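# Shut the cardboard box lid over its folded flaps

## Task

Fold the cardboard box's lid down so it closes on top of the side flaps, which are already folded in. The box, the cakes and the bricks must stay roughly where they started, and at the end neither gripper (nor its camera cable) may be touching the box, the cakes or the bricks.

## Robot and tools

Robot: two six-joint arms, left_arm and right_arm, each ending in a parallel gripper with a wrist camera (cam_left_wrist and cam_right_wrist, both 672x504). A two-camera stand is fixed to the floor behind the arms; keep clear of it.

Frame: every pose, velocity and target in results uses the scene frame. Its origin sits at table-top height halfway between the two nominal bases; +x points out over the table, +z up, and left_arm is on the +y side (this has nothing to do with left or right in the images). Calibrated bases: left_arm at (+0.014, +0.326, 0) m, quat_wxyz (+1.000, 0, 0, -0.001); right_arm at (+0.017, -0.382, 0) m, quat_wxyz (+1.000, 0, 0, +0.018). Reported hand positions and orientations may be off by a few centimetres, more when the arm reaches far. The gripper's fingers point along its +z axis and open and close along its y axis; end_effector_position is the point between the pads, roughly 1 cm short of the fingertips.

The row: every motion command is built from rows of 14 plain numbers covering both arms, even if one arm stays still. Order: left_arm waist, shoulder, elbow, wrist pitch, wrist yaw, wrist roll, opening, then the same seven for right_arm. Joint values are absolute target angles in radians (not offsets), read the same way as Joint positions. Nominal ranges: waist -2.618 to 3.054, shoulder 0.000 to 3.142, elbow 0.000 to 3.142, wrist pitch -1.571 to 1.571, wrist yaw -1.571 to 1.571, wrist roll -2.094 to 2.094. Real ends may differ by up to 0.059 rad; a target more than 0.059 beyond a stated end, and further out than the current angle, gets the call rejected. A joint driven fully to its real end yields the line "joint sent to its limit". Opening is an absolute command from -1 (closed) to +1 (fully open). To keep a joint or gripper as it is, resend its current value from Joint targets or Tool commands; a 0 is itself a command.

Tools:
- execute_actions(actions, cameras): actions is a list of actions; each action is a table of up to 15 rows, one row per 1/30 s step, and a short table repeats its last row to fill 15 steps. An empty list just returns state and images. cameras picks images by name: omitted, null or ["all"] gives all, [] none; an unknown name voids the call.
- move(target, speed, blend, opening_speed, blocking, cameras): target is one 14-number row or a list of up to 15 rows (absolute joint angles plus openings), all sharing at most 10 s. All joints move in step, so grippers trace curves, and nothing avoids obstacles or the other arm. speed is rad/s for the joint with the farthest to travel, 0.01 to 12.57, default 0.5, one value or one per target. blend (rad) rounds corners between list targets. opening_speed (per second on the -1..+1 scale, at least 0.2) ramps the grippers; use it to close gently. blocking=false returns after about 0.5 s while motion continues; a new move then replaces the old one. The result adds a "move:" line: done, off_target (resting more than 0.035 rad from target), moving, held, or fault, plus limits=held if steps were withheld. Done says nothing about contact.
- wait(seconds): 0 to 10; the robot keeps its last command, a running move continues.
- stop(): brakes a running move; faster moves need more room.
- zoom_image(camera, region): camera is cam_left_wrist or cam_right_wrist; region is [x0, y0, x1, y1] pixels from the top-left of that camera's latest image, at most 504 wide and 504 high.
- finished_scene(scene): integer 1 to 3, ends the scene irreversibly; make no other call in that same reply.

Results: Joint positions and Joint velocities give, per arm, the six joints (rad, rad/s) then the finger gap (m; 0.094 m fully open). Joint targets shows what joints are currently driven toward. grip_measured uses the opening scale; empty it can read up to about 2.7 mm wide. The fingers follow your command up to their force limit (roughly 50 to 64 N per pad), so touch is not visible as a stop; to release, command well above grip_measured. Joint torques include gravity, carry per-arm offsets and noise, and joints 1 to 3 wrap at ±28 N m. "joint command not followed" means a clearance check altered that arm's targets. Velocities reading "within noise" means the arm is at rest.

Motion limits: each step a joint target may lead its measured angle by at most 0.339 rad (waist, shoulder, elbow) or 2.2 rad (wrist joints), and targets that would shift a gripper over 200 mm are scaled back, so far goals take several actions. Tiny turns may not start. Wrist camera images can lag while the arm moves.

Avoid: fast contact with the lid or box (impact grows with speed and with how far the target lies beyond the contact), hard pushes, knocking the cakes or bricks, anything falling off the table, the two arms pressing or colliding, and a gripper closing on the other's fingers. A camera cable resting on an object counts as touching it, and strain on it is penalised. Holding loads, staying stretched out or pushing against something heats motors: MOTOR HOT appears at 75 °C, and at 90 °C that arm folds up and stops working. Any arm stop is costly. Move smoothly and finish with both grippers withdrawn from the box.

Each tool is called as name([rows], argument=value, ...), one row to a line, values as JSON.

## Session

move([
  [0.3, 1.0, 1.0, -0.4, 1.4, 0.002, -1, -0.3, 1.0, 1.0, -0.4, -1.4, 0.056, 1],
  [0.3, 0.5, 0.6, -0.6, 1.5, 0.002, -1, -0.3, 0.5, 0.6, -0.6, -1.5, 0.056, 1],
], speed=1.0, blend=0.1, opening_speed=2)

Scene clock: 2.63 s.
left_arm: end_effector_position=(+0.1642, +0.1852, +0.2941) grip_measured=-0.994 end_effector_quat_wxyz=(+0.461, +0.252, +0.676, -0.517) | right_arm: end_effector_position=(+0.1628, -0.2335, +0.2922) grip_measured=+1.000 end_effector_quat_wxyz=(+0.438, -0.248, +0.677, +0.537)
Joint positions: left_arm=[0.296 0.51 0.619 -0.586 1.483 -0.009 0] | right_arm=[-0.294 0.511 0.611 -0.579 -1.485 0.057 0.094]
Joint velocities: within noise
Joint torques (N m): left_arm=[0.68 0.79 6.52 0.77 0.45 0.03] | right_arm=[-0.69 1.05 5.9 1.15 -0.34 0]
Heat: left arm: 24 °C; right arm: 26 °C.
Joint targets: left_arm=[0.300 0.500 0.600 -0.600 1.500 0.002] | right_arm=[-0.300 0.500 0.600 -0.600 -1.500 0.056]
move: done
camera_calibration:
cam_left_wrist: T_world_to_cam=[[-0.821634, -0.35357, 0.447109, 0.0700718], [-0.547995, 0.274043, -0.790318, 0.308218], [0.156905, -0.894365, -0.418917, 0.350956], [0, 0, 0, 1]] pos_world=[0.171409, 0.254193, 0.359282]
cam_right_wrist: T_world_to_cam=[[0.80558, -0.302595, -0.509388, -0.0545461], [-0.57729, -0.207404, -0.789759, 0.320182], [0.133328, 0.930279, -0.341766, 0.380592], [0, 0, 0, 1]] pos_world=[0.178036, -0.304155, 0.355155]

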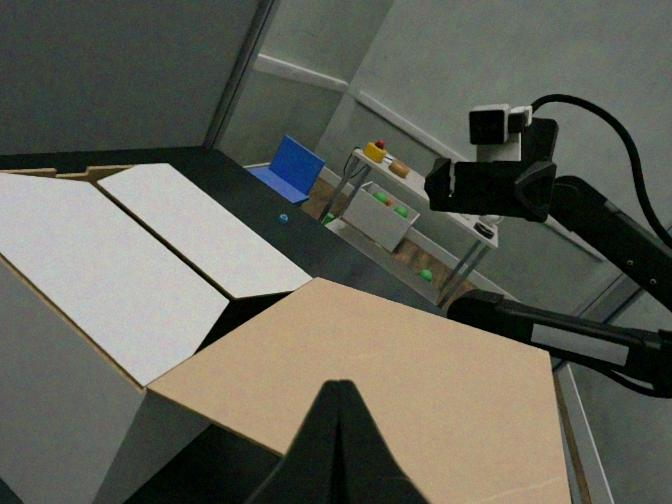

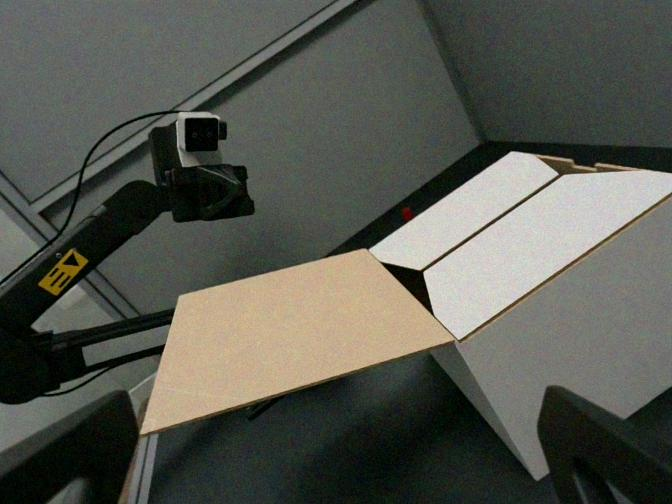

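move([
  [0.3, 0.5, 0.6, -0.6, 1.5, 0.002, -1, 1.023, 0.682, 0.035, 0.677, -0.421, -1.45, -1],
  [0.3, 0.5, 0.6, -0.6, 1.5, 0.002, -1, 1.198, 1.354, 0.239, 1.145, -0.246, -1.45, -1],
], speed=[1.0, 0.6], opening_speed=2, blend=0.03)

Scene clock: 54.77 s.
left_arm: end_effector_position=(+0.1640, +0.1851, +0.2941) grip_measured=-0.994 end_effector_quat_wxyz=(+0.461, +0.252, +0.676, -0.517) | right_arm: end_effector_position=(+0.0968, -0.0222, +0.1812) grip_measured=-0.994 end_effector_quat_wxyz=(+0.708, -0.702, +0.073, +0.006)
Joint positions: left_arm=[0.296 0.51 0.619 -0.588 1.484 -0.009 0] | right_arm=[1.192 1.347 0.218 1.133 -0.246 -1.457 0]
Joint velocities: within noise
Joint torques (N m): left_arm=[0.36 0.54 6.83 0.77 0.5 0.11] | right_arm=[0.47 -2.48 7.77 2.16 0.06 0.11]
Heat: left arm: 25 °C; right arm: 29 °C.
Joint targets: left_arm=[0.300 0.500 0.600 -0.600 1.500 0.002] | right_arm=[1.198 1.354 0.239 1.145 -0.246 -1.450]
move: done
camera_calibration:
cam_left_wrist: T_world_to_cam=[[-0.821423, -0.352744, 0.448147, 0.0694962], [-0.548598, 0.273909, -0.789945, 0.308143], [0.155897, -0.894732, -0.41851, 0.351035], [0, 0, 0, 1]] pos_world=[0.171407, 0.254193, 0.359184]
cam_right_wrist: T_world_to_cam=[[0.111284, -0.0168447, 0.993646, -0.192725], [0.891435, -0.440262, -0.1073, -0.0327706], [0.439272, 0.897711, -0.0339779, 0.0688036], [0, 0, 0, 1]] pos_world=[0.0204365, -0.0794399, 0.190322]

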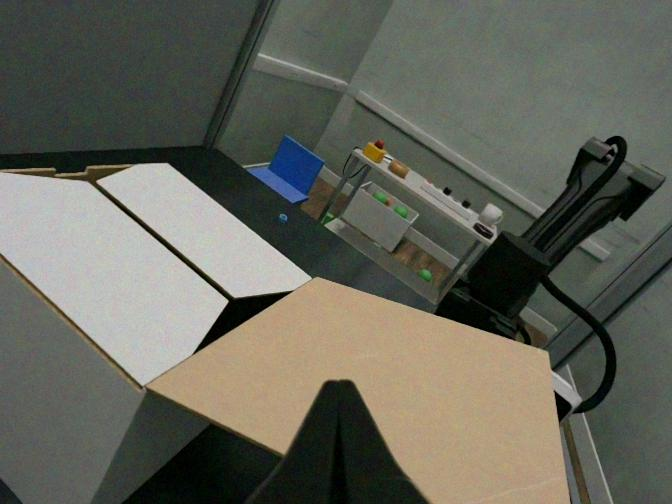

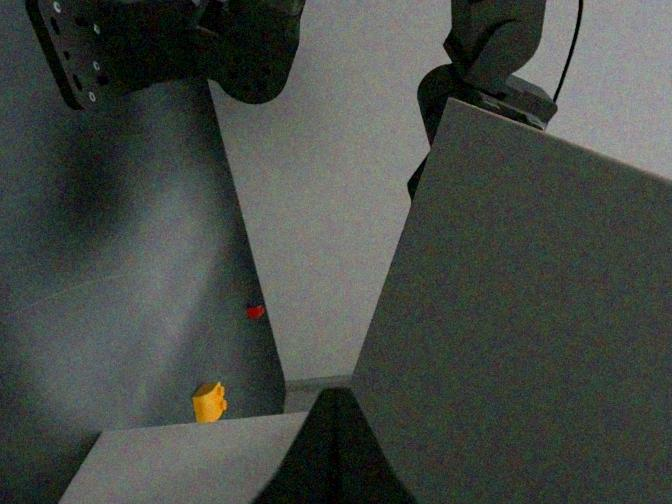

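move([
  [0.3,0.5,0.6,-0.6,1.5,0.002,-1,1.116,1.149,0.364,0.815,-0.328,-1.45,-1],
  [0.3,0.5,0.6,-0.6,1.5,0.002,-1,1.0006,1.0818,0.5223,0.5895,-0.4434,-1.45,-1],
  [0.3,0.5,0.6,-0.6,1.5,0.002,-1,0.8855,1.1094,0.6402,0.4992,-0.5585,-1.45,-1],
  [0.3,0.5,0.6,-0.6,1.5,0.002,-1,0.7654,1.1791,0.749,0.46,-0.6786,-1.45,-1],
  [0.3,0.5,0.6,-0.6,1.5,0.002,-1,0.6558,1.278,0.8455,0.4625,-0.7882,-1.45,-1],
  [0.3,0.5,0.6,-0.6,1.5,0.002,-1,0.5642,1.3944,0.9263,0.4981,-0.8798,-1.45,-1],
], speed=[0.2,0.25,0.3,0.3,0.3,0.3], blend=0.03)

Scene clock: 63.00 s.
left_arm: end_effector_position=(+0.1640, +0.1851, +0.2941) grip_measured=-0.994 end_effector_quat_wxyz=(+0.461, +0.251, +0.676, -0.517) | right_arm: end_effector_position=(+0.2702, -0.0390, +0.3178) grip_measured=-0.994 end_effector_quat_wxyz=(+0.709, -0.702, +0.074, +0.003)
Joint positions: left_arm=[0.296 0.51 0.619 -0.588 1.484 -0.009 0] | right_arm=[0.567 1.386 0.899 0.493 -0.866 -1.457 0]
Joint velocities: within noise
Joint torques (N m): left_arm=[0.28 0.7 6.63 0.78 0.47 0.09] | right_arm=[-0.09 -4.34 10.19 1.84 -0.11 0.11]
Heat: left arm: 25 °C; right arm: 30 °C.
Joint targets: left_arm=[0.300 0.500 0.600 -0.600 1.500 0.002] | right_arm=[0.564 1.395 0.926 0.498 -0.880 -1.450]
move: done
camera_calibration:
cam_left_wrist: T_world_to_cam=[[-0.821289, -0.352679, 0.448444, 0.0693943], [-0.54883, 0.273764, -0.789835, 0.308102], [0.15579, -0.894802, -0.4184, 0.35099], [0, 0, 0, 1]] pos_world=[0.171407, 0.254193, 0.359084]
cam_right_wrist: T_world_to_cam=[[0.107381, -0.0172535, 0.994068, -0.347114], [0.8893, -0.445389, -0.103794, -0.180769], [0.444538, 0.895171, -0.0324828, 0.0103301], [0, 0, 0, 1]] pos_world=[0.193439, -0.0957487, 0.326628]

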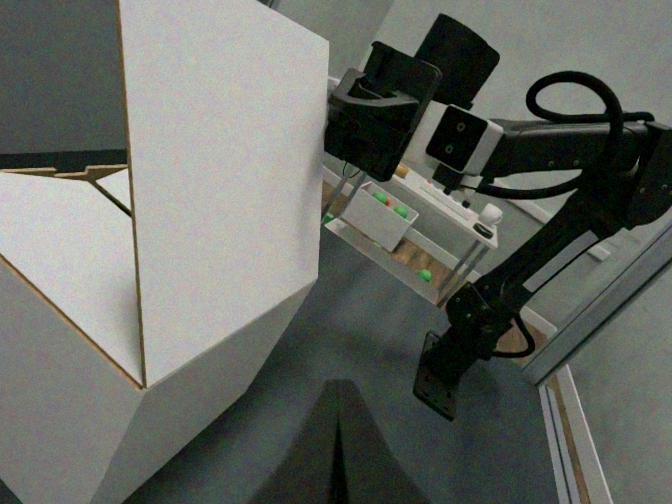

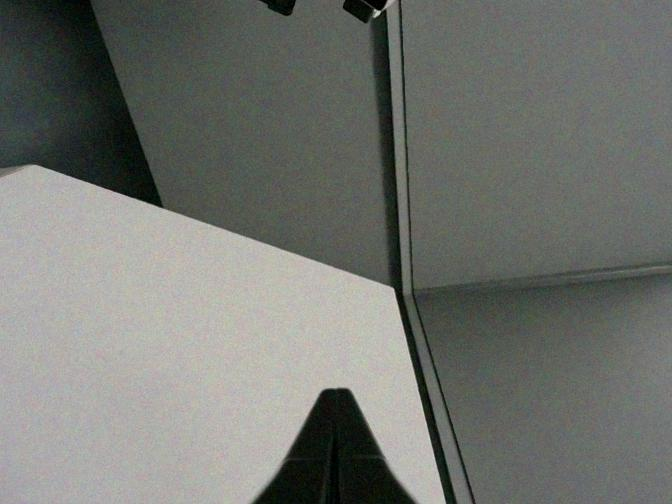

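move([
  [0.3,0.5,0.6,-0.6,1.5,0.002,-1,0.4921,1.5189,0.9896,0.5593,-0.9519,-1.45,-1],
  [0.3,0.5,0.6,-0.6,1.5,0.002,-1,0.4388,1.6456,1.0332,0.6424,-1.0052,-1.45,-1],
  [0.3,0.5,0.6,-0.6,1.5,0.002,-1,0.4014,1.7704,1.0581,0.7423,-1.0426,-1.45,-1],
  [0.3,0.5,0.6,-0.6,1.5,0.002,-1,0.3783,1.8907,1.062,0.8587,-1.0657,-1.45,-1],
  [0.3,0.5,0.6,-0.6,1.5,0.002,-1,0.3701,1.9668,1.0534,0.9434,-1.0739,-1.45,-1],
  [0.3,0.5,0.6,-0.6,1.5,0.002,-1,0.3701,2.03,1.0534,1.007,-1.0739,-1.45,-1],
], speed=[0.3,0.3,0.25,0.2,0.12,0.07], blend=0.02)

zoom_image(camera="cam_left_wrist", region=[0, 100, 400, 450])

Scene clock: 71.40 s.
left_arm: end_effector_position=(+0.1640, +0.1851, +0.2940) grip_measured=-0.994 end_effector_quat_wxyz=(+0.461, +0.251, +0.676, -0.517) | right_arm: end_effector_position=(+0.3903, -0.0447, +0.1957) grip_measured=-0.994 end_effector_quat_wxyz=(+0.713, -0.698, +0.061, -0.004)
Joint positions: left_arm=[0.296 0.51 0.619 -0.588 1.484 -0.009 0] | right_arm=[0.376 2.007 1.039 1.004 -1.064 -1.458 0]
Joint velocities: within noise
Joint torques (N m): left_arm=[0.39 0.8 6.79 0.78 0.46 0.07] | right_arm=[-0.62 -7.56 7.34 1.68 -0.05 0.1]
Heat: left arm: 25 °C; right arm: 31 °C.
Joint targets: left_arm=[0.300 0.500 0.600 -0.600 1.500 0.002] | right_arm=[0.370 2.030 1.053 1.007 -1.074 -1.450]
move: done
camera_calibration:
cam_left_wrist: T_world_to_cam=[[-0.821136, -0.352621, 0.44877, 0.0692361], [-0.549114, 0.273751, -0.789642, 0.308084], [0.155593, -0.894829, -0.418416, 0.351036], [0, 0, 0, 1]] pos_world=[0.171407, 0.254193, 0.359084]
cam_right_wrist: T_world_to_cam=[[0.079788, -0.0270977, 0.996443, -0.228966], [0.895279, -0.437594, -0.0835876, -0.308792], [0.438303, 0.898764, -0.0106548, -0.0436084], [0, 0, 0, 1]] pos_world=[0.313837, -0.102136, 0.201876]

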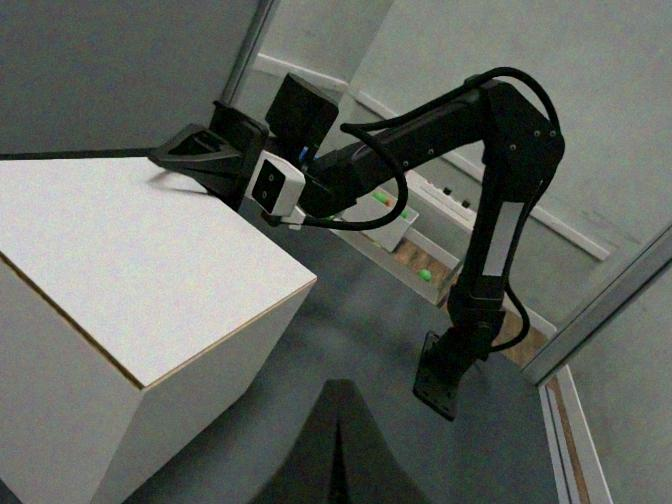

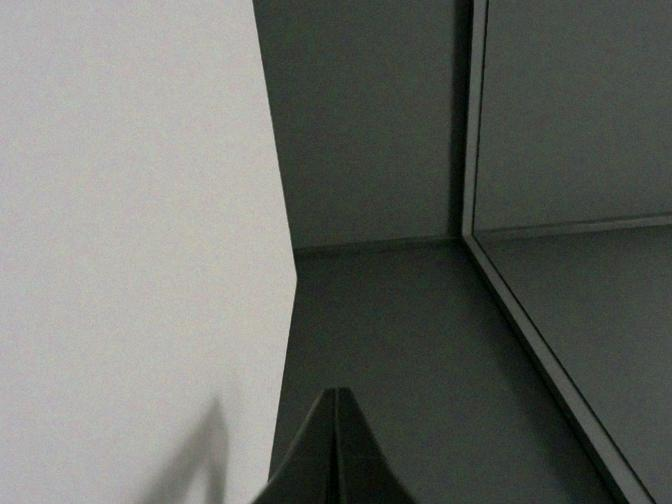

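Scaled by 1.260 from the camera's 672x504 image, which has a finer 960x720 frame.

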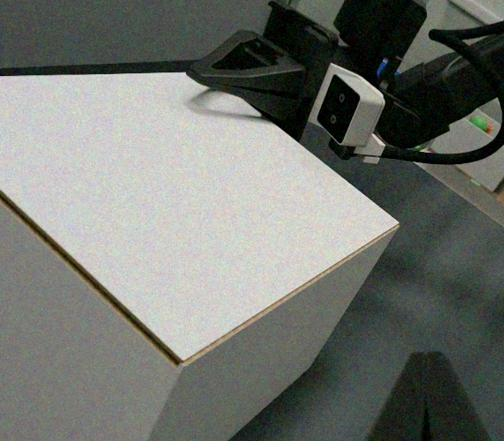

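move(target=[0.3,0.5,0.6,-0.6,1.5,0.002,-1,0.3701,2.06,1.0534,1.025,-1.0739,-1.45,-1], speed=0.07)

zoom_image(camera="cam_left_wrist", region=[0, 100, 400, 450])

Scene clock: 75.03 s.
left_arm: end_effector_position=(+0.1640, +0.1851, +0.2940) grip_measured=-0.994 end_effector_quat_wxyz=(+0.461, +0.251, +0.676, -0.517) | right_arm: end_effector_position=(+0.3901, -0.0447, +0.1945) grip_measured=-0.994 end_effector_quat_wxyz=(+0.718, -0.694, +0.048, -0.011)
Joint positions: left_arm=[0.296 0.51 0.619 -0.588 1.484 -0.009 0] | right_arm=[0.375 2.026 1.039 1.053 -1.073 -1.46 0]
Joint velocities: within noise
Joint torques (N m): left_arm=[0.62 0.87 6.84 0.74 0.51 0.06] | right_arm=[-0.44 -6.86 7.49 1.28 0.09 0.11]
Heat: left arm: 25 °C; right arm: 30 °C.
Joint targets: left_arm=[0.300 0.500 0.600 -0.600 1.500 0.002] | right_arm=[0.370 2.060 1.053 1.025 -1.074 -1.450]
move: done
camera_calibration:
cam_left_wrist: T_world_to_cam=[[-0.821136, -0.352621, 0.44877, 0.0692361], [-0.549114, 0.273751, -0.789642, 0.308084], [0.155593, -0.894829, -0.418416, 0.351036], [0, 0, 0, 1]] pos_world=[0.171407, 0.254193, 0.359084]
cam_right_wrist: T_world_to_cam=[[0.0499997, -0.037766, 0.998035, -0.216923], [0.900916, -0.429629, -0.0613915, -0.314955], [0.431104, 0.902215, 0.0125426, -0.0450914], [0, 0, 0, 1]] pos_world=[0.314033, -0.102824, 0.197727]

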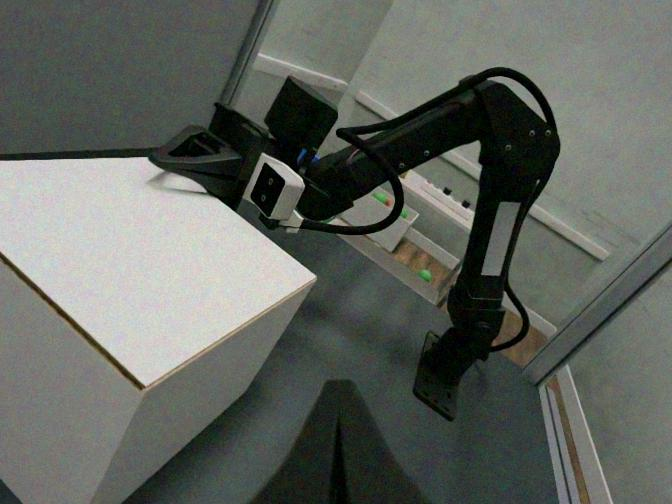

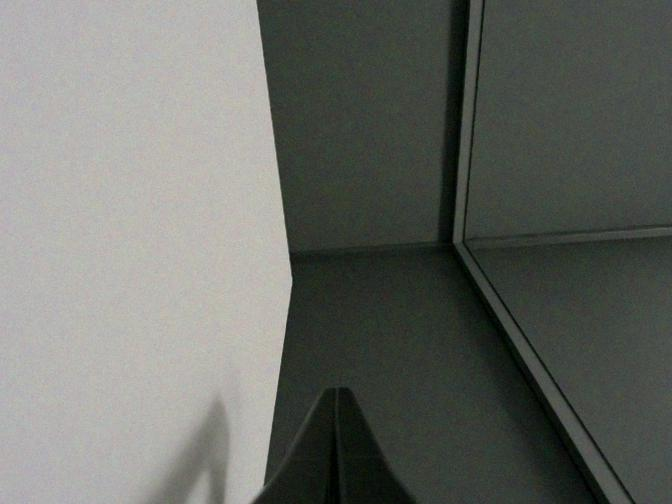

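Scaled by 1.260 from the camera's 672x504 image, which has a finer 960x720 frame.

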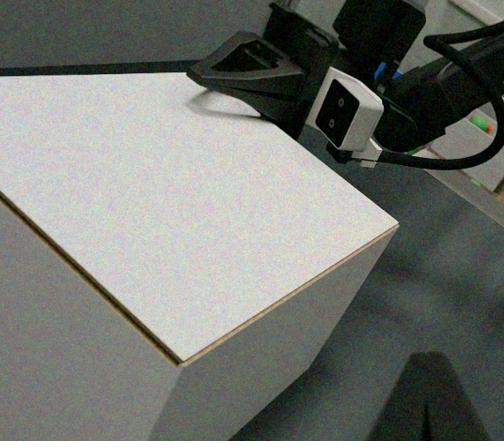

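Fully seated. Retreat.

move([
  [0.3,0.5,0.6,-0.6,1.5,0.002,-1,0.4014,1.7704,1.0581,0.7423,-1.0426,-1.45,-1],
  [0.3,0.5,0.6,-0.6,1.5,0.002,-1,0.1,1.5,1.05,0.6,-1.04,-1.45,-1],
], speed=0.6, blend=0.05)

Scene clock: 78.80 s.
left_arm: end_effector_position=(+0.1640, +0.1851, +0.2940) grip_measured=-0.994 end_effector_quat_wxyz=(+0.461, +0.251, +0.676, -0.517) | right_arm: end_effector_position=(+0.4008, -0.1715, +0.3504) grip_measured=-0.994 end_effector_quat_wxyz=(+0.719, -0.667, +0.123, -0.153)
Joint positions: left_arm=[0.296 0.51 0.619 -0.588 1.484 -0.009 0] | right_arm=[0.099 1.509 1.039 0.629 -1.038 -1.461 0]
Joint velocities: within noise
Joint torques (N m): left_arm=[0.42 0.73 6.67 0.78 0.46 0.1] | right_arm=[0.17 -6.57 8.49 1.28 0.1 0.09]
Heat: left arm: 25 °C; right arm: 30 °C.
Joint targets: left_arm=[0.300 0.500 0.600 -0.600 1.500 0.002] | right_arm=[0.100 1.500 1.050 0.600 -1.040 -1.450]
move: done
camera_calibration:
cam_left_wrist: T_world_to_cam=[[-0.821136, -0.352621, 0.44877, 0.0692361], [-0.549114, 0.273751, -0.789642, 0.308084], [0.155593, -0.894829, -0.418416, 0.351036], [0, 0, 0, 1]] pos_world=[0.171407, 0.254193, 0.359084]
cam_right_wrist: T_world_to_cam=[[-0.0574982, -0.0660214, 0.99616, -0.338926], [0.729166, -0.684329, -0.00326715, -0.364696], [0.681917, 0.726179, 0.0874883, -0.0942335], [0, 0, 0, 1]] pos_world=[0.310696, -0.203518, 0.344677]

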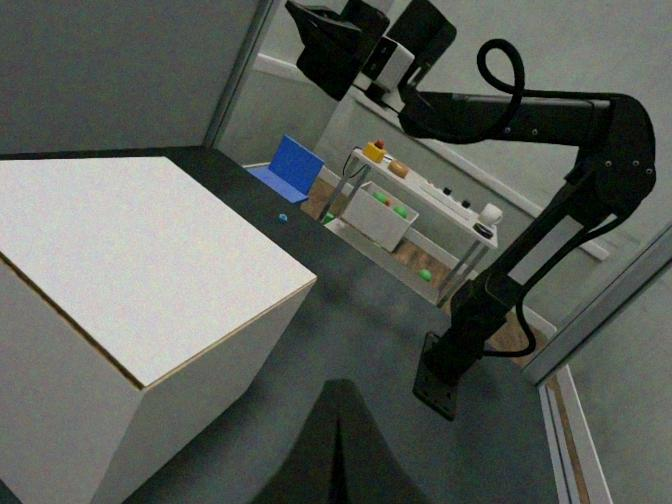

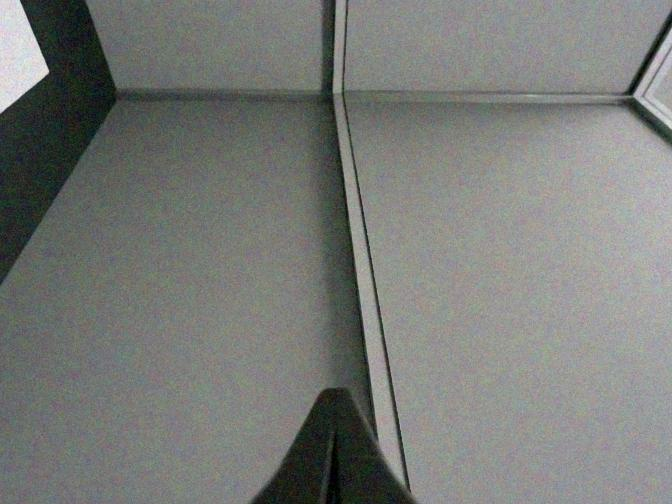

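finished_scene(scene=2)

The scene is finished: the task was done.


## Next scene

The same job, from a new start.

move([
  [0.3, 1.0, 1.0, -0.4, 1.4, 0.002, -1, -0.3, 1.0, 1.0, -0.4, -1.4, 0.056, -1],
  [0.3, 0.5, 0.6, -0.6, 1.5, 0.002, -1, -0.3, 0.5, 0.6, -0.6, -1.5, 0.056, -1],
], speed=1.0, blend=0.1, opening_speed=2)

Scene clock: 3.40 s.
left_arm: end_effector_position=(+0.1646, +0.1853, +0.2945) grip_measured=-0.994 end_effector_quat_wxyz=(+0.462, +0.253, +0.675, -0.516) | right_arm: end_effector_position=(+0.1629, -0.2336, +0.2918) grip_measured=-0.994 end_effector_quat_wxyz=(+0.434, -0.242, +0.679, +0.540)
Joint positions: left_arm=[0.296 0.511 0.619 -0.582 1.483 -0.01 0] | right_arm=[-0.295 0.511 0.61 -0.581 -1.484 0.072 0]
Joint velocities: within noise
Joint torques (N m): left_arm=[0.38 0.54 6.91 0.76 0.41 0.06] | right_arm=[-0.55 1.01 5.96 1.19 -0.32 -0.15]
Heat: left arm: 24 °C; right arm: 26 °C.
Joint targets: left_arm=[0.300 0.500 0.600 -0.600 1.500 0.002] | right_arm=[-0.300 0.500 0.600 -0.600 -1.500 0.056]
move: done
camera_calibration:
cam_left_wrist: T_world_to_cam=[[-0.822812, -0.353912, 0.444665, 0.0712646], [-0.545879, 0.274499, -0.791623, 0.308605], [0.158105, -0.89409, -0.419054, 0.350954], [0, 0, 0, 1]] pos_world=[0.171611, 0.254294, 0.359679]
cam_right_wrist: T_world_to_cam=[[0.796436, -0.3012, -0.524374, -0.0487198], [-0.590773, -0.202361, -0.781049, 0.320731], [0.129139, 0.931841, -0.339109, 0.380726], [0, 0, 0, 1]] pos_world=[0.179115, -0.304547, 0.354067]

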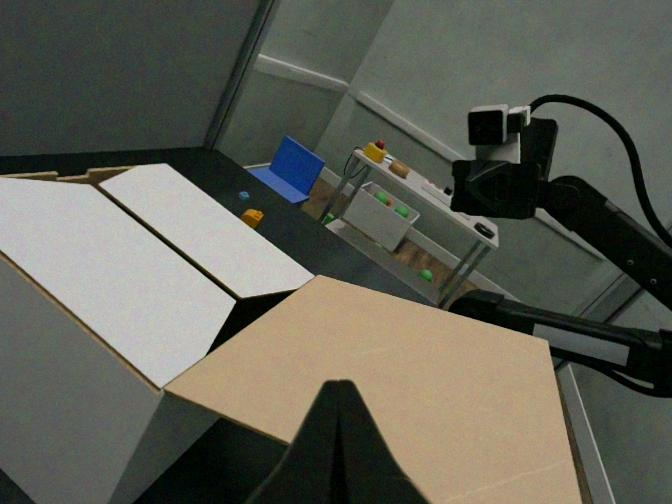

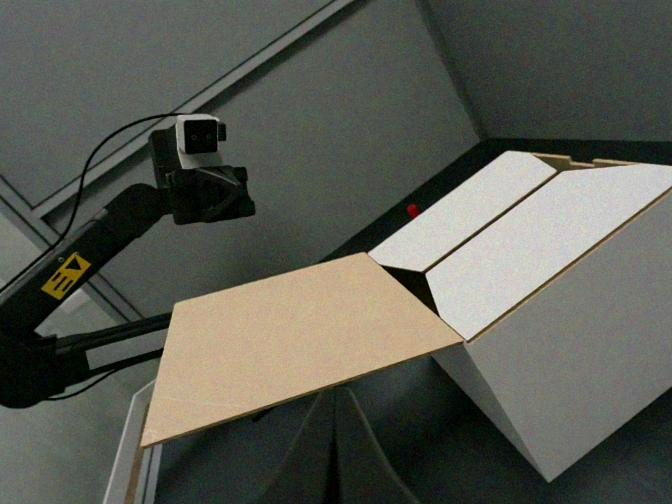

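move([
  [0.3, 0.5, 0.6, -0.6, 1.5, 0.002, -1, 1.023, 0.682, 0.035, 0.677, -0.421, -1.45, -1],
  [0.3, 0.5, 0.6, -0.6, 1.5, 0.002, -1, 1.198, 1.354, 0.239, 1.145, -0.246, -1.45, -1],
], speed=[1.0, 0.6], blend=0.03)

Scene clock: 10.13 s.
left_arm: end_effector_position=(+0.1644, +0.1853, +0.2945) grip_measured=-0.994 end_effector_quat_wxyz=(+0.462, +0.252, +0.675, -0.517) | right_arm: end_effector_position=(+0.0966, -0.0222, +0.1792) grip_measured=-0.994 end_effector_quat_wxyz=(+0.706, -0.705, +0.074, +0.007)
Joint positions: left_arm=[0.296 0.511 0.619 -0.583 1.484 -0.01 0] | right_arm=[1.192 1.348 0.218 1.127 -0.248 -1.458 0]
Joint velocities: within noise
Joint torques (N m): left_arm=[0.42 0.59 6.84 0.76 0.47 0.09] | right_arm=[0.5 -2.7 7.54 2.22 0.06 0.06]
Heat: left arm: 24 °C; right arm: 27 °C.
Joint targets: left_arm=[0.300 0.500 0.600 -0.600 1.500 0.002] | right_arm=[1.198 1.354 0.239 1.145 -0.246 -1.450]
move: done
camera_calibration:
cam_left_wrist: T_world_to_cam=[[-0.822605, -0.352982, 0.445785, 0.0706328], [-0.546507, 0.274329, -0.791248, 0.308543], [0.157005, -0.89451, -0.418572, 0.351035], [0, 0, 0, 1]] pos_world=[0.17161, 0.254294, 0.35958]
cam_right_wrist: T_world_to_cam=[[0.113492, -0.00944434, 0.993494, -0.190744], [0.891904, -0.439611, -0.106066, -0.0330217], [0.437753, 0.898139, -0.041469, 0.0702785], [0, 0, 0, 1]] pos_world=[0.0203356, -0.079438, 0.188915]

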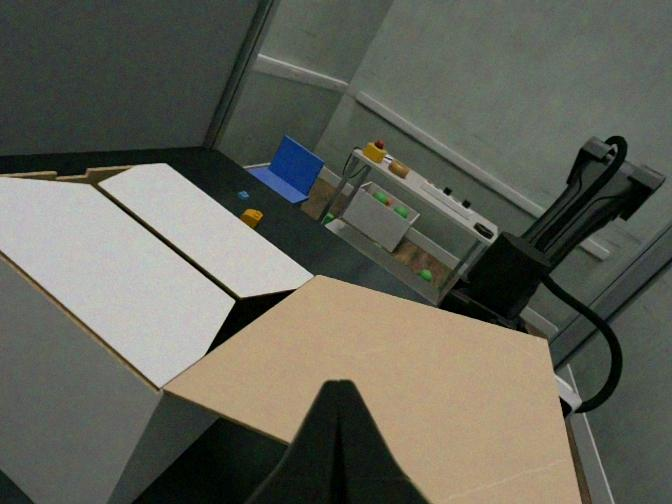

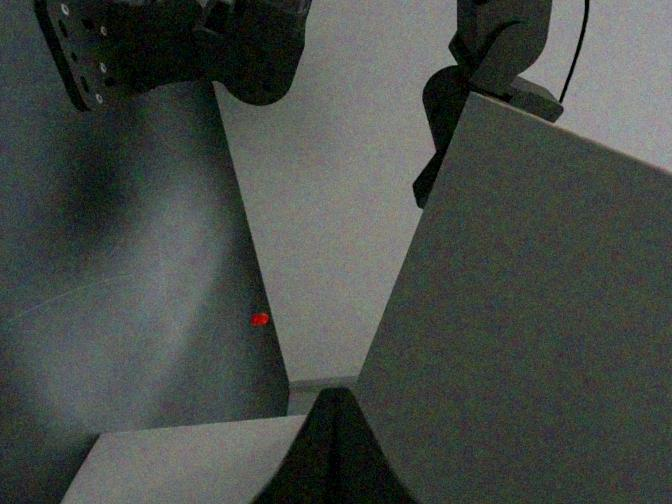

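move([
  [0.3,0.5,0.6,-0.6,1.5,0.002,-1,1.116,1.149,0.364,0.815,-0.328,-1.45,-1],
  [0.3,0.5,0.6,-0.6,1.5,0.002,-1,1.0006,1.0818,0.5223,0.5895,-0.4434,-1.45,-1],
  [0.3,0.5,0.6,-0.6,1.5,0.002,-1,0.8855,1.1094,0.6402,0.4992,-0.5585,-1.45,-1],
  [0.3,0.5,0.6,-0.6,1.5,0.002,-1,0.7654,1.1791,0.749,0.46,-0.6786,-1.45,-1],
  [0.3,0.5,0.6,-0.6,1.5,0.002,-1,0.6558,1.278,0.8455,0.4625,-0.7882,-1.45,-1],
  [0.3,0.5,0.6,-0.6,1.5,0.002,-1,0.5642,1.3944,0.9263,0.4981,-0.8798,-1.45,-1],
  [0.3,0.5,0.6,-0.6,1.5,0.002,-1,0.4921,1.5189,0.9896,0.5593,-0.9519,-1.45,-1],
], speed=[0.2,0.25,0.3,0.3,0.3,0.3,0.3], blend=0.03)

Scene clock: 20.30 s.
left_arm: end_effector_position=(+0.1644, +0.1853, +0.2944) grip_measured=-0.994 end_effector_quat_wxyz=(+0.462, +0.252, +0.675, -0.517) | right_arm: end_effector_position=(+0.3054, -0.0419, +0.3072) grip_measured=-0.994 end_effector_quat_wxyz=(+0.709, -0.702, +0.073, +0.002)
Joint positions: left_arm=[0.296 0.511 0.619 -0.584 1.484 -0.01 0] | right_arm=[0.495 1.51 0.962 0.555 -0.937 -1.458 0]
Joint velocities: within noise
Joint torques (N m): left_arm=[0.46 0.42 6.97 0.74 0.47 0.13] | right_arm=[-0.38 -5.29 10.04 1.79 -0.11 0.12]
Heat: left arm: 25 °C; right arm: 29 °C.
Joint targets: left_arm=[0.300 0.500 0.600 -0.600 1.500 0.002] | right_arm=[0.492 1.519 0.990 0.559 -0.952 -1.450]
move: done
camera_calibration:
cam_left_wrist: T_world_to_cam=[[-0.822415, -0.353011, 0.446113, 0.0704889], [-0.546822, 0.274251, -0.791058, 0.308549], [0.156905, -0.894522, -0.418582, 0.351059], [0, 0, 0, 1]] pos_world=[0.171609, 0.254294, 0.359581]
cam_right_wrist: T_world_to_cam=[[0.105136, -0.0175169, 0.994304, -0.339908], [0.889735, -0.444955, -0.101918, -0.215212], [0.444206, 0.895382, -0.0311953, -0.00342412], [0, 0, 0, 1]] pos_world=[0.228739, -0.098648, 0.315931]

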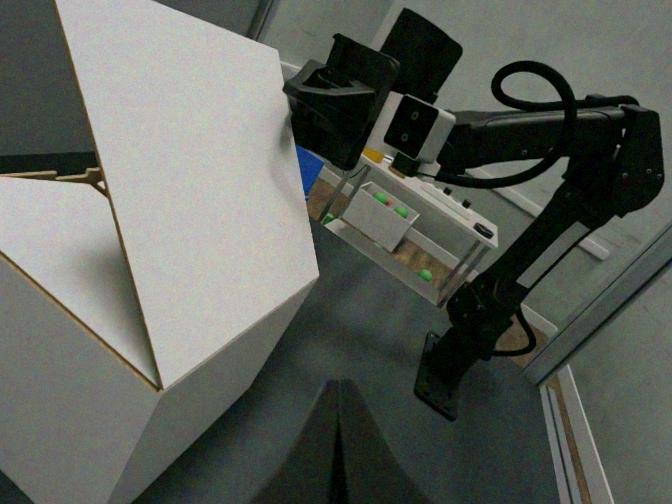

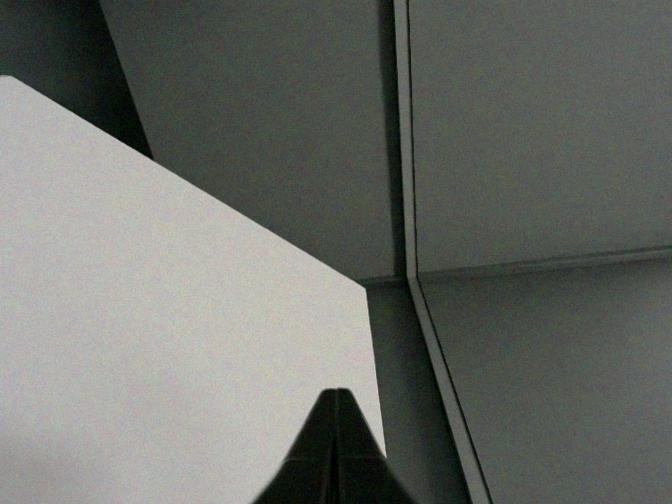

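move([
  [0.3,0.5,0.6,-0.6,1.5,0.002,-1,0.4388,1.6456,1.0332,0.6424,-1.0052,-1.45,-1],
  [0.3,0.5,0.6,-0.6,1.5,0.002,-1,0.4014,1.7704,1.0581,0.7423,-1.0426,-1.45,-1],
  [0.3,0.5,0.6,-0.6,1.5,0.002,-1,0.3783,1.8907,1.062,0.8587,-1.0657,-1.45,-1],
  [0.3,0.5,0.6,-0.6,1.5,0.002,-1,0.3701,1.9668,1.0534,0.9434,-1.0739,-1.45,-1],
  [0.3,0.5,0.6,-0.6,1.5,0.002,-1,0.3701,2.055,1.0534,1.022,-1.0739,-1.45,-1],
], speed=[0.3,0.25,0.2,0.12,0.07], blend=0.02)

zoom_image(camera="cam_left_wrist", region=[0, 100, 400, 450])

Scene clock: 28.83 s.
left_arm: end_effector_position=(+0.1643, +0.1852, +0.2945) grip_measured=-0.994 end_effector_quat_wxyz=(+0.462, +0.252, +0.675, -0.517) | right_arm: end_effector_position=(+0.3904, -0.0447, +0.1943) grip_measured=-0.994 end_effector_quat_wxyz=(+0.717, -0.695, +0.051, -0.011)
Joint positions: left_arm=[0.296 0.511 0.619 -0.584 1.484 -0.01 0] | right_arm=[0.375 2.024 1.038 1.047 -1.07 -1.46 0]
Joint velocities: within noise
Joint torques (N m): left_arm=[0.25 0.54 6.91 0.8 0.57 0.05] | right_arm=[-0.4 -6.99 7.34 1.4 0.06 0.1]
Heat: left arm: 25 °C; right arm: 29 °C.
Joint targets: left_arm=[0.300 0.500 0.600 -0.600 1.500 0.002] | right_arm=[0.370 2.055 1.053 1.022 -1.074 -1.450]
move: done
camera_calibration:
cam_left_wrist: T_world_to_cam=[[-0.822562, -0.352634, 0.446141, 0.0704082], [-0.546685, 0.274287, -0.79114, 0.308546], [0.156612, -0.89466, -0.418397, 0.351078], [0, 0, 0, 1]] pos_world=[0.171609, 0.254294, 0.359581]
cam_right_wrist: T_world_to_cam=[[0.0545825, -0.0362845, 0.99785, -0.21836], [0.899473, -0.432128, -0.0649146, -0.314013], [0.433554, 0.901082, 0.00905031, -0.0455991], [0, 0, 0, 1]] pos_world=[0.314135, -0.102528, 0.197919]

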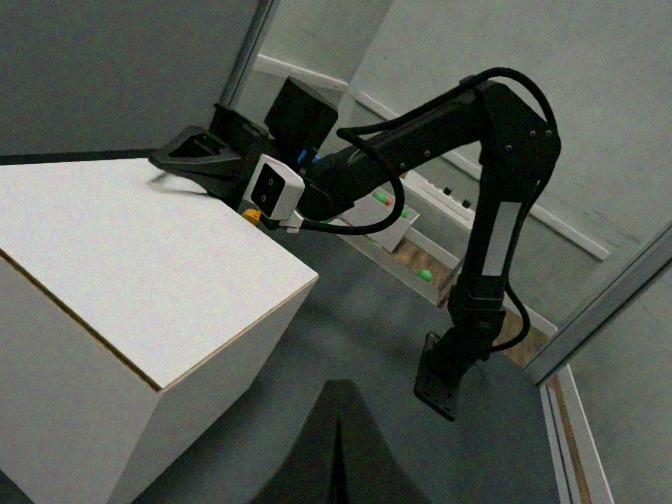

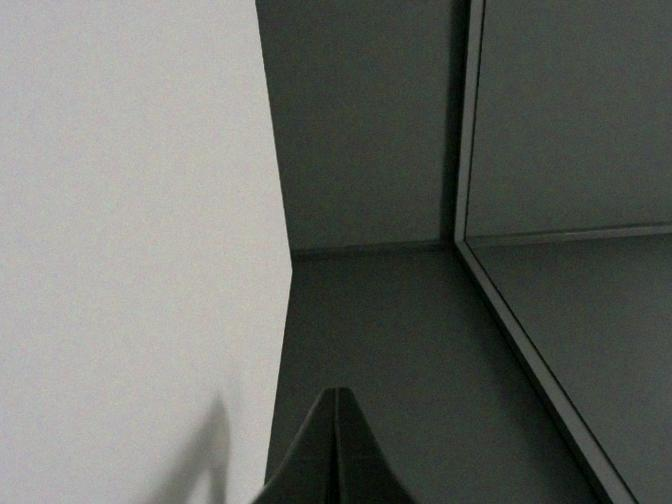

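Scaled by 1.260 from the camera's 672x504 image, which has a finer 960x720 frame.

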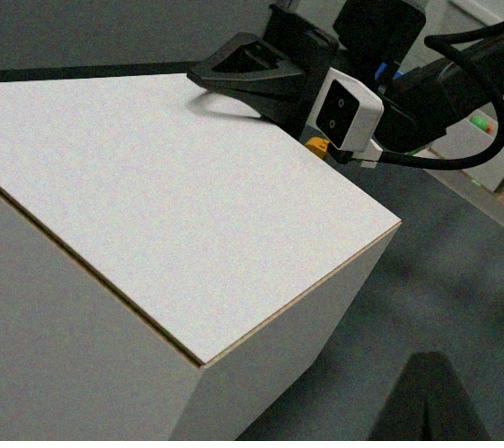

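move([
  [0.3,0.5,0.6,-0.6,1.5,0.002,-1,0.4014,1.7704,1.0581,0.7423,-1.0426,-1.45,-1],
  [0.3,0.5,0.6,-0.6,1.5,0.002,-1,0.1,1.5,1.05,0.6,-1.04,-1.45,-1],
], speed=0.6, blend=0.05)

finished_scene(scene=3)

Scene clock: 32.63 s.
left_arm: end_effector_position=(+0.1643, +0.1852, +0.2945) grip_measured=-0.994 end_effector_quat_wxyz=(+0.462, +0.252, +0.675, -0.517) | right_arm: end_effector_position=(+0.4008, -0.1718, +0.3502) grip_measured=-0.994 end_effector_quat_wxyz=(+0.719, -0.667, +0.123, -0.153)
Joint positions: left_arm=[0.296 0.511 0.619 -0.584 1.484 -0.01 0] | right_arm=[0.098 1.508 1.038 0.627 -1.038 -1.461 0]
Joint velocities: within noise
Joint torques (N m): left_arm=[0.28 0.8 6.91 0.75 0.5 0.08] | right_arm=[0.32 -6.42 8.43 1.35 0.15 0.1]
Heat: left arm: 25 °C; right arm: 29 °C.
Joint targets: left_arm=[0.300 0.500 0.600 -0.600 1.500 0.002] | right_arm=[0.100 1.500 1.050 0.600 -1.040 -1.450]
move: done
camera_calibration:
cam_left_wrist: T_world_to_cam=[[-0.822562, -0.352634, 0.446141, 0.0704082], [-0.546685, 0.274287, -0.79114, 0.308546], [0.156612, -0.89466, -0.418397, 0.351078], [0, 0, 0, 1]] pos_world=[0.171609, 0.254294, 0.359581]
cam_right_wrist: T_world_to_cam=[[-0.0557519, -0.0656993, 0.996281, -0.33946], [0.728872, -0.684636, -0.00436028, -0.364355], [0.682376, 0.725918, 0.0860561, -0.0937216], [0, 0, 0, 1]] pos_world=[0.310596, -0.203719, 0.344674]

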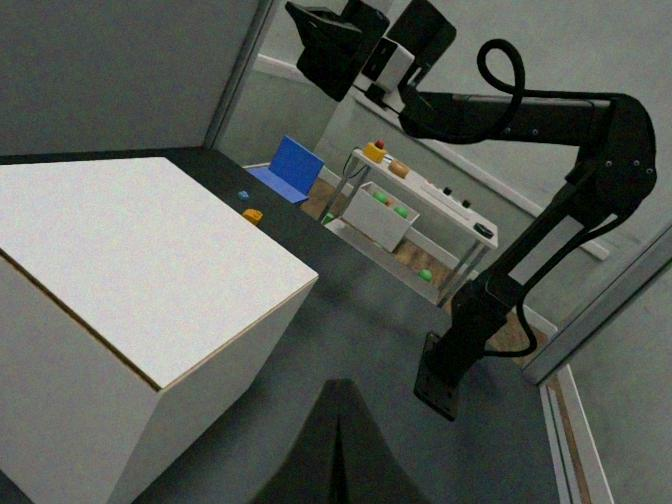

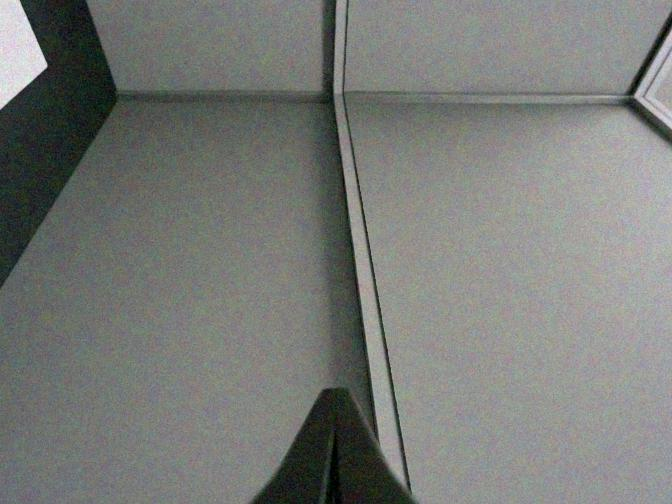

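The scene is finished: the task was done.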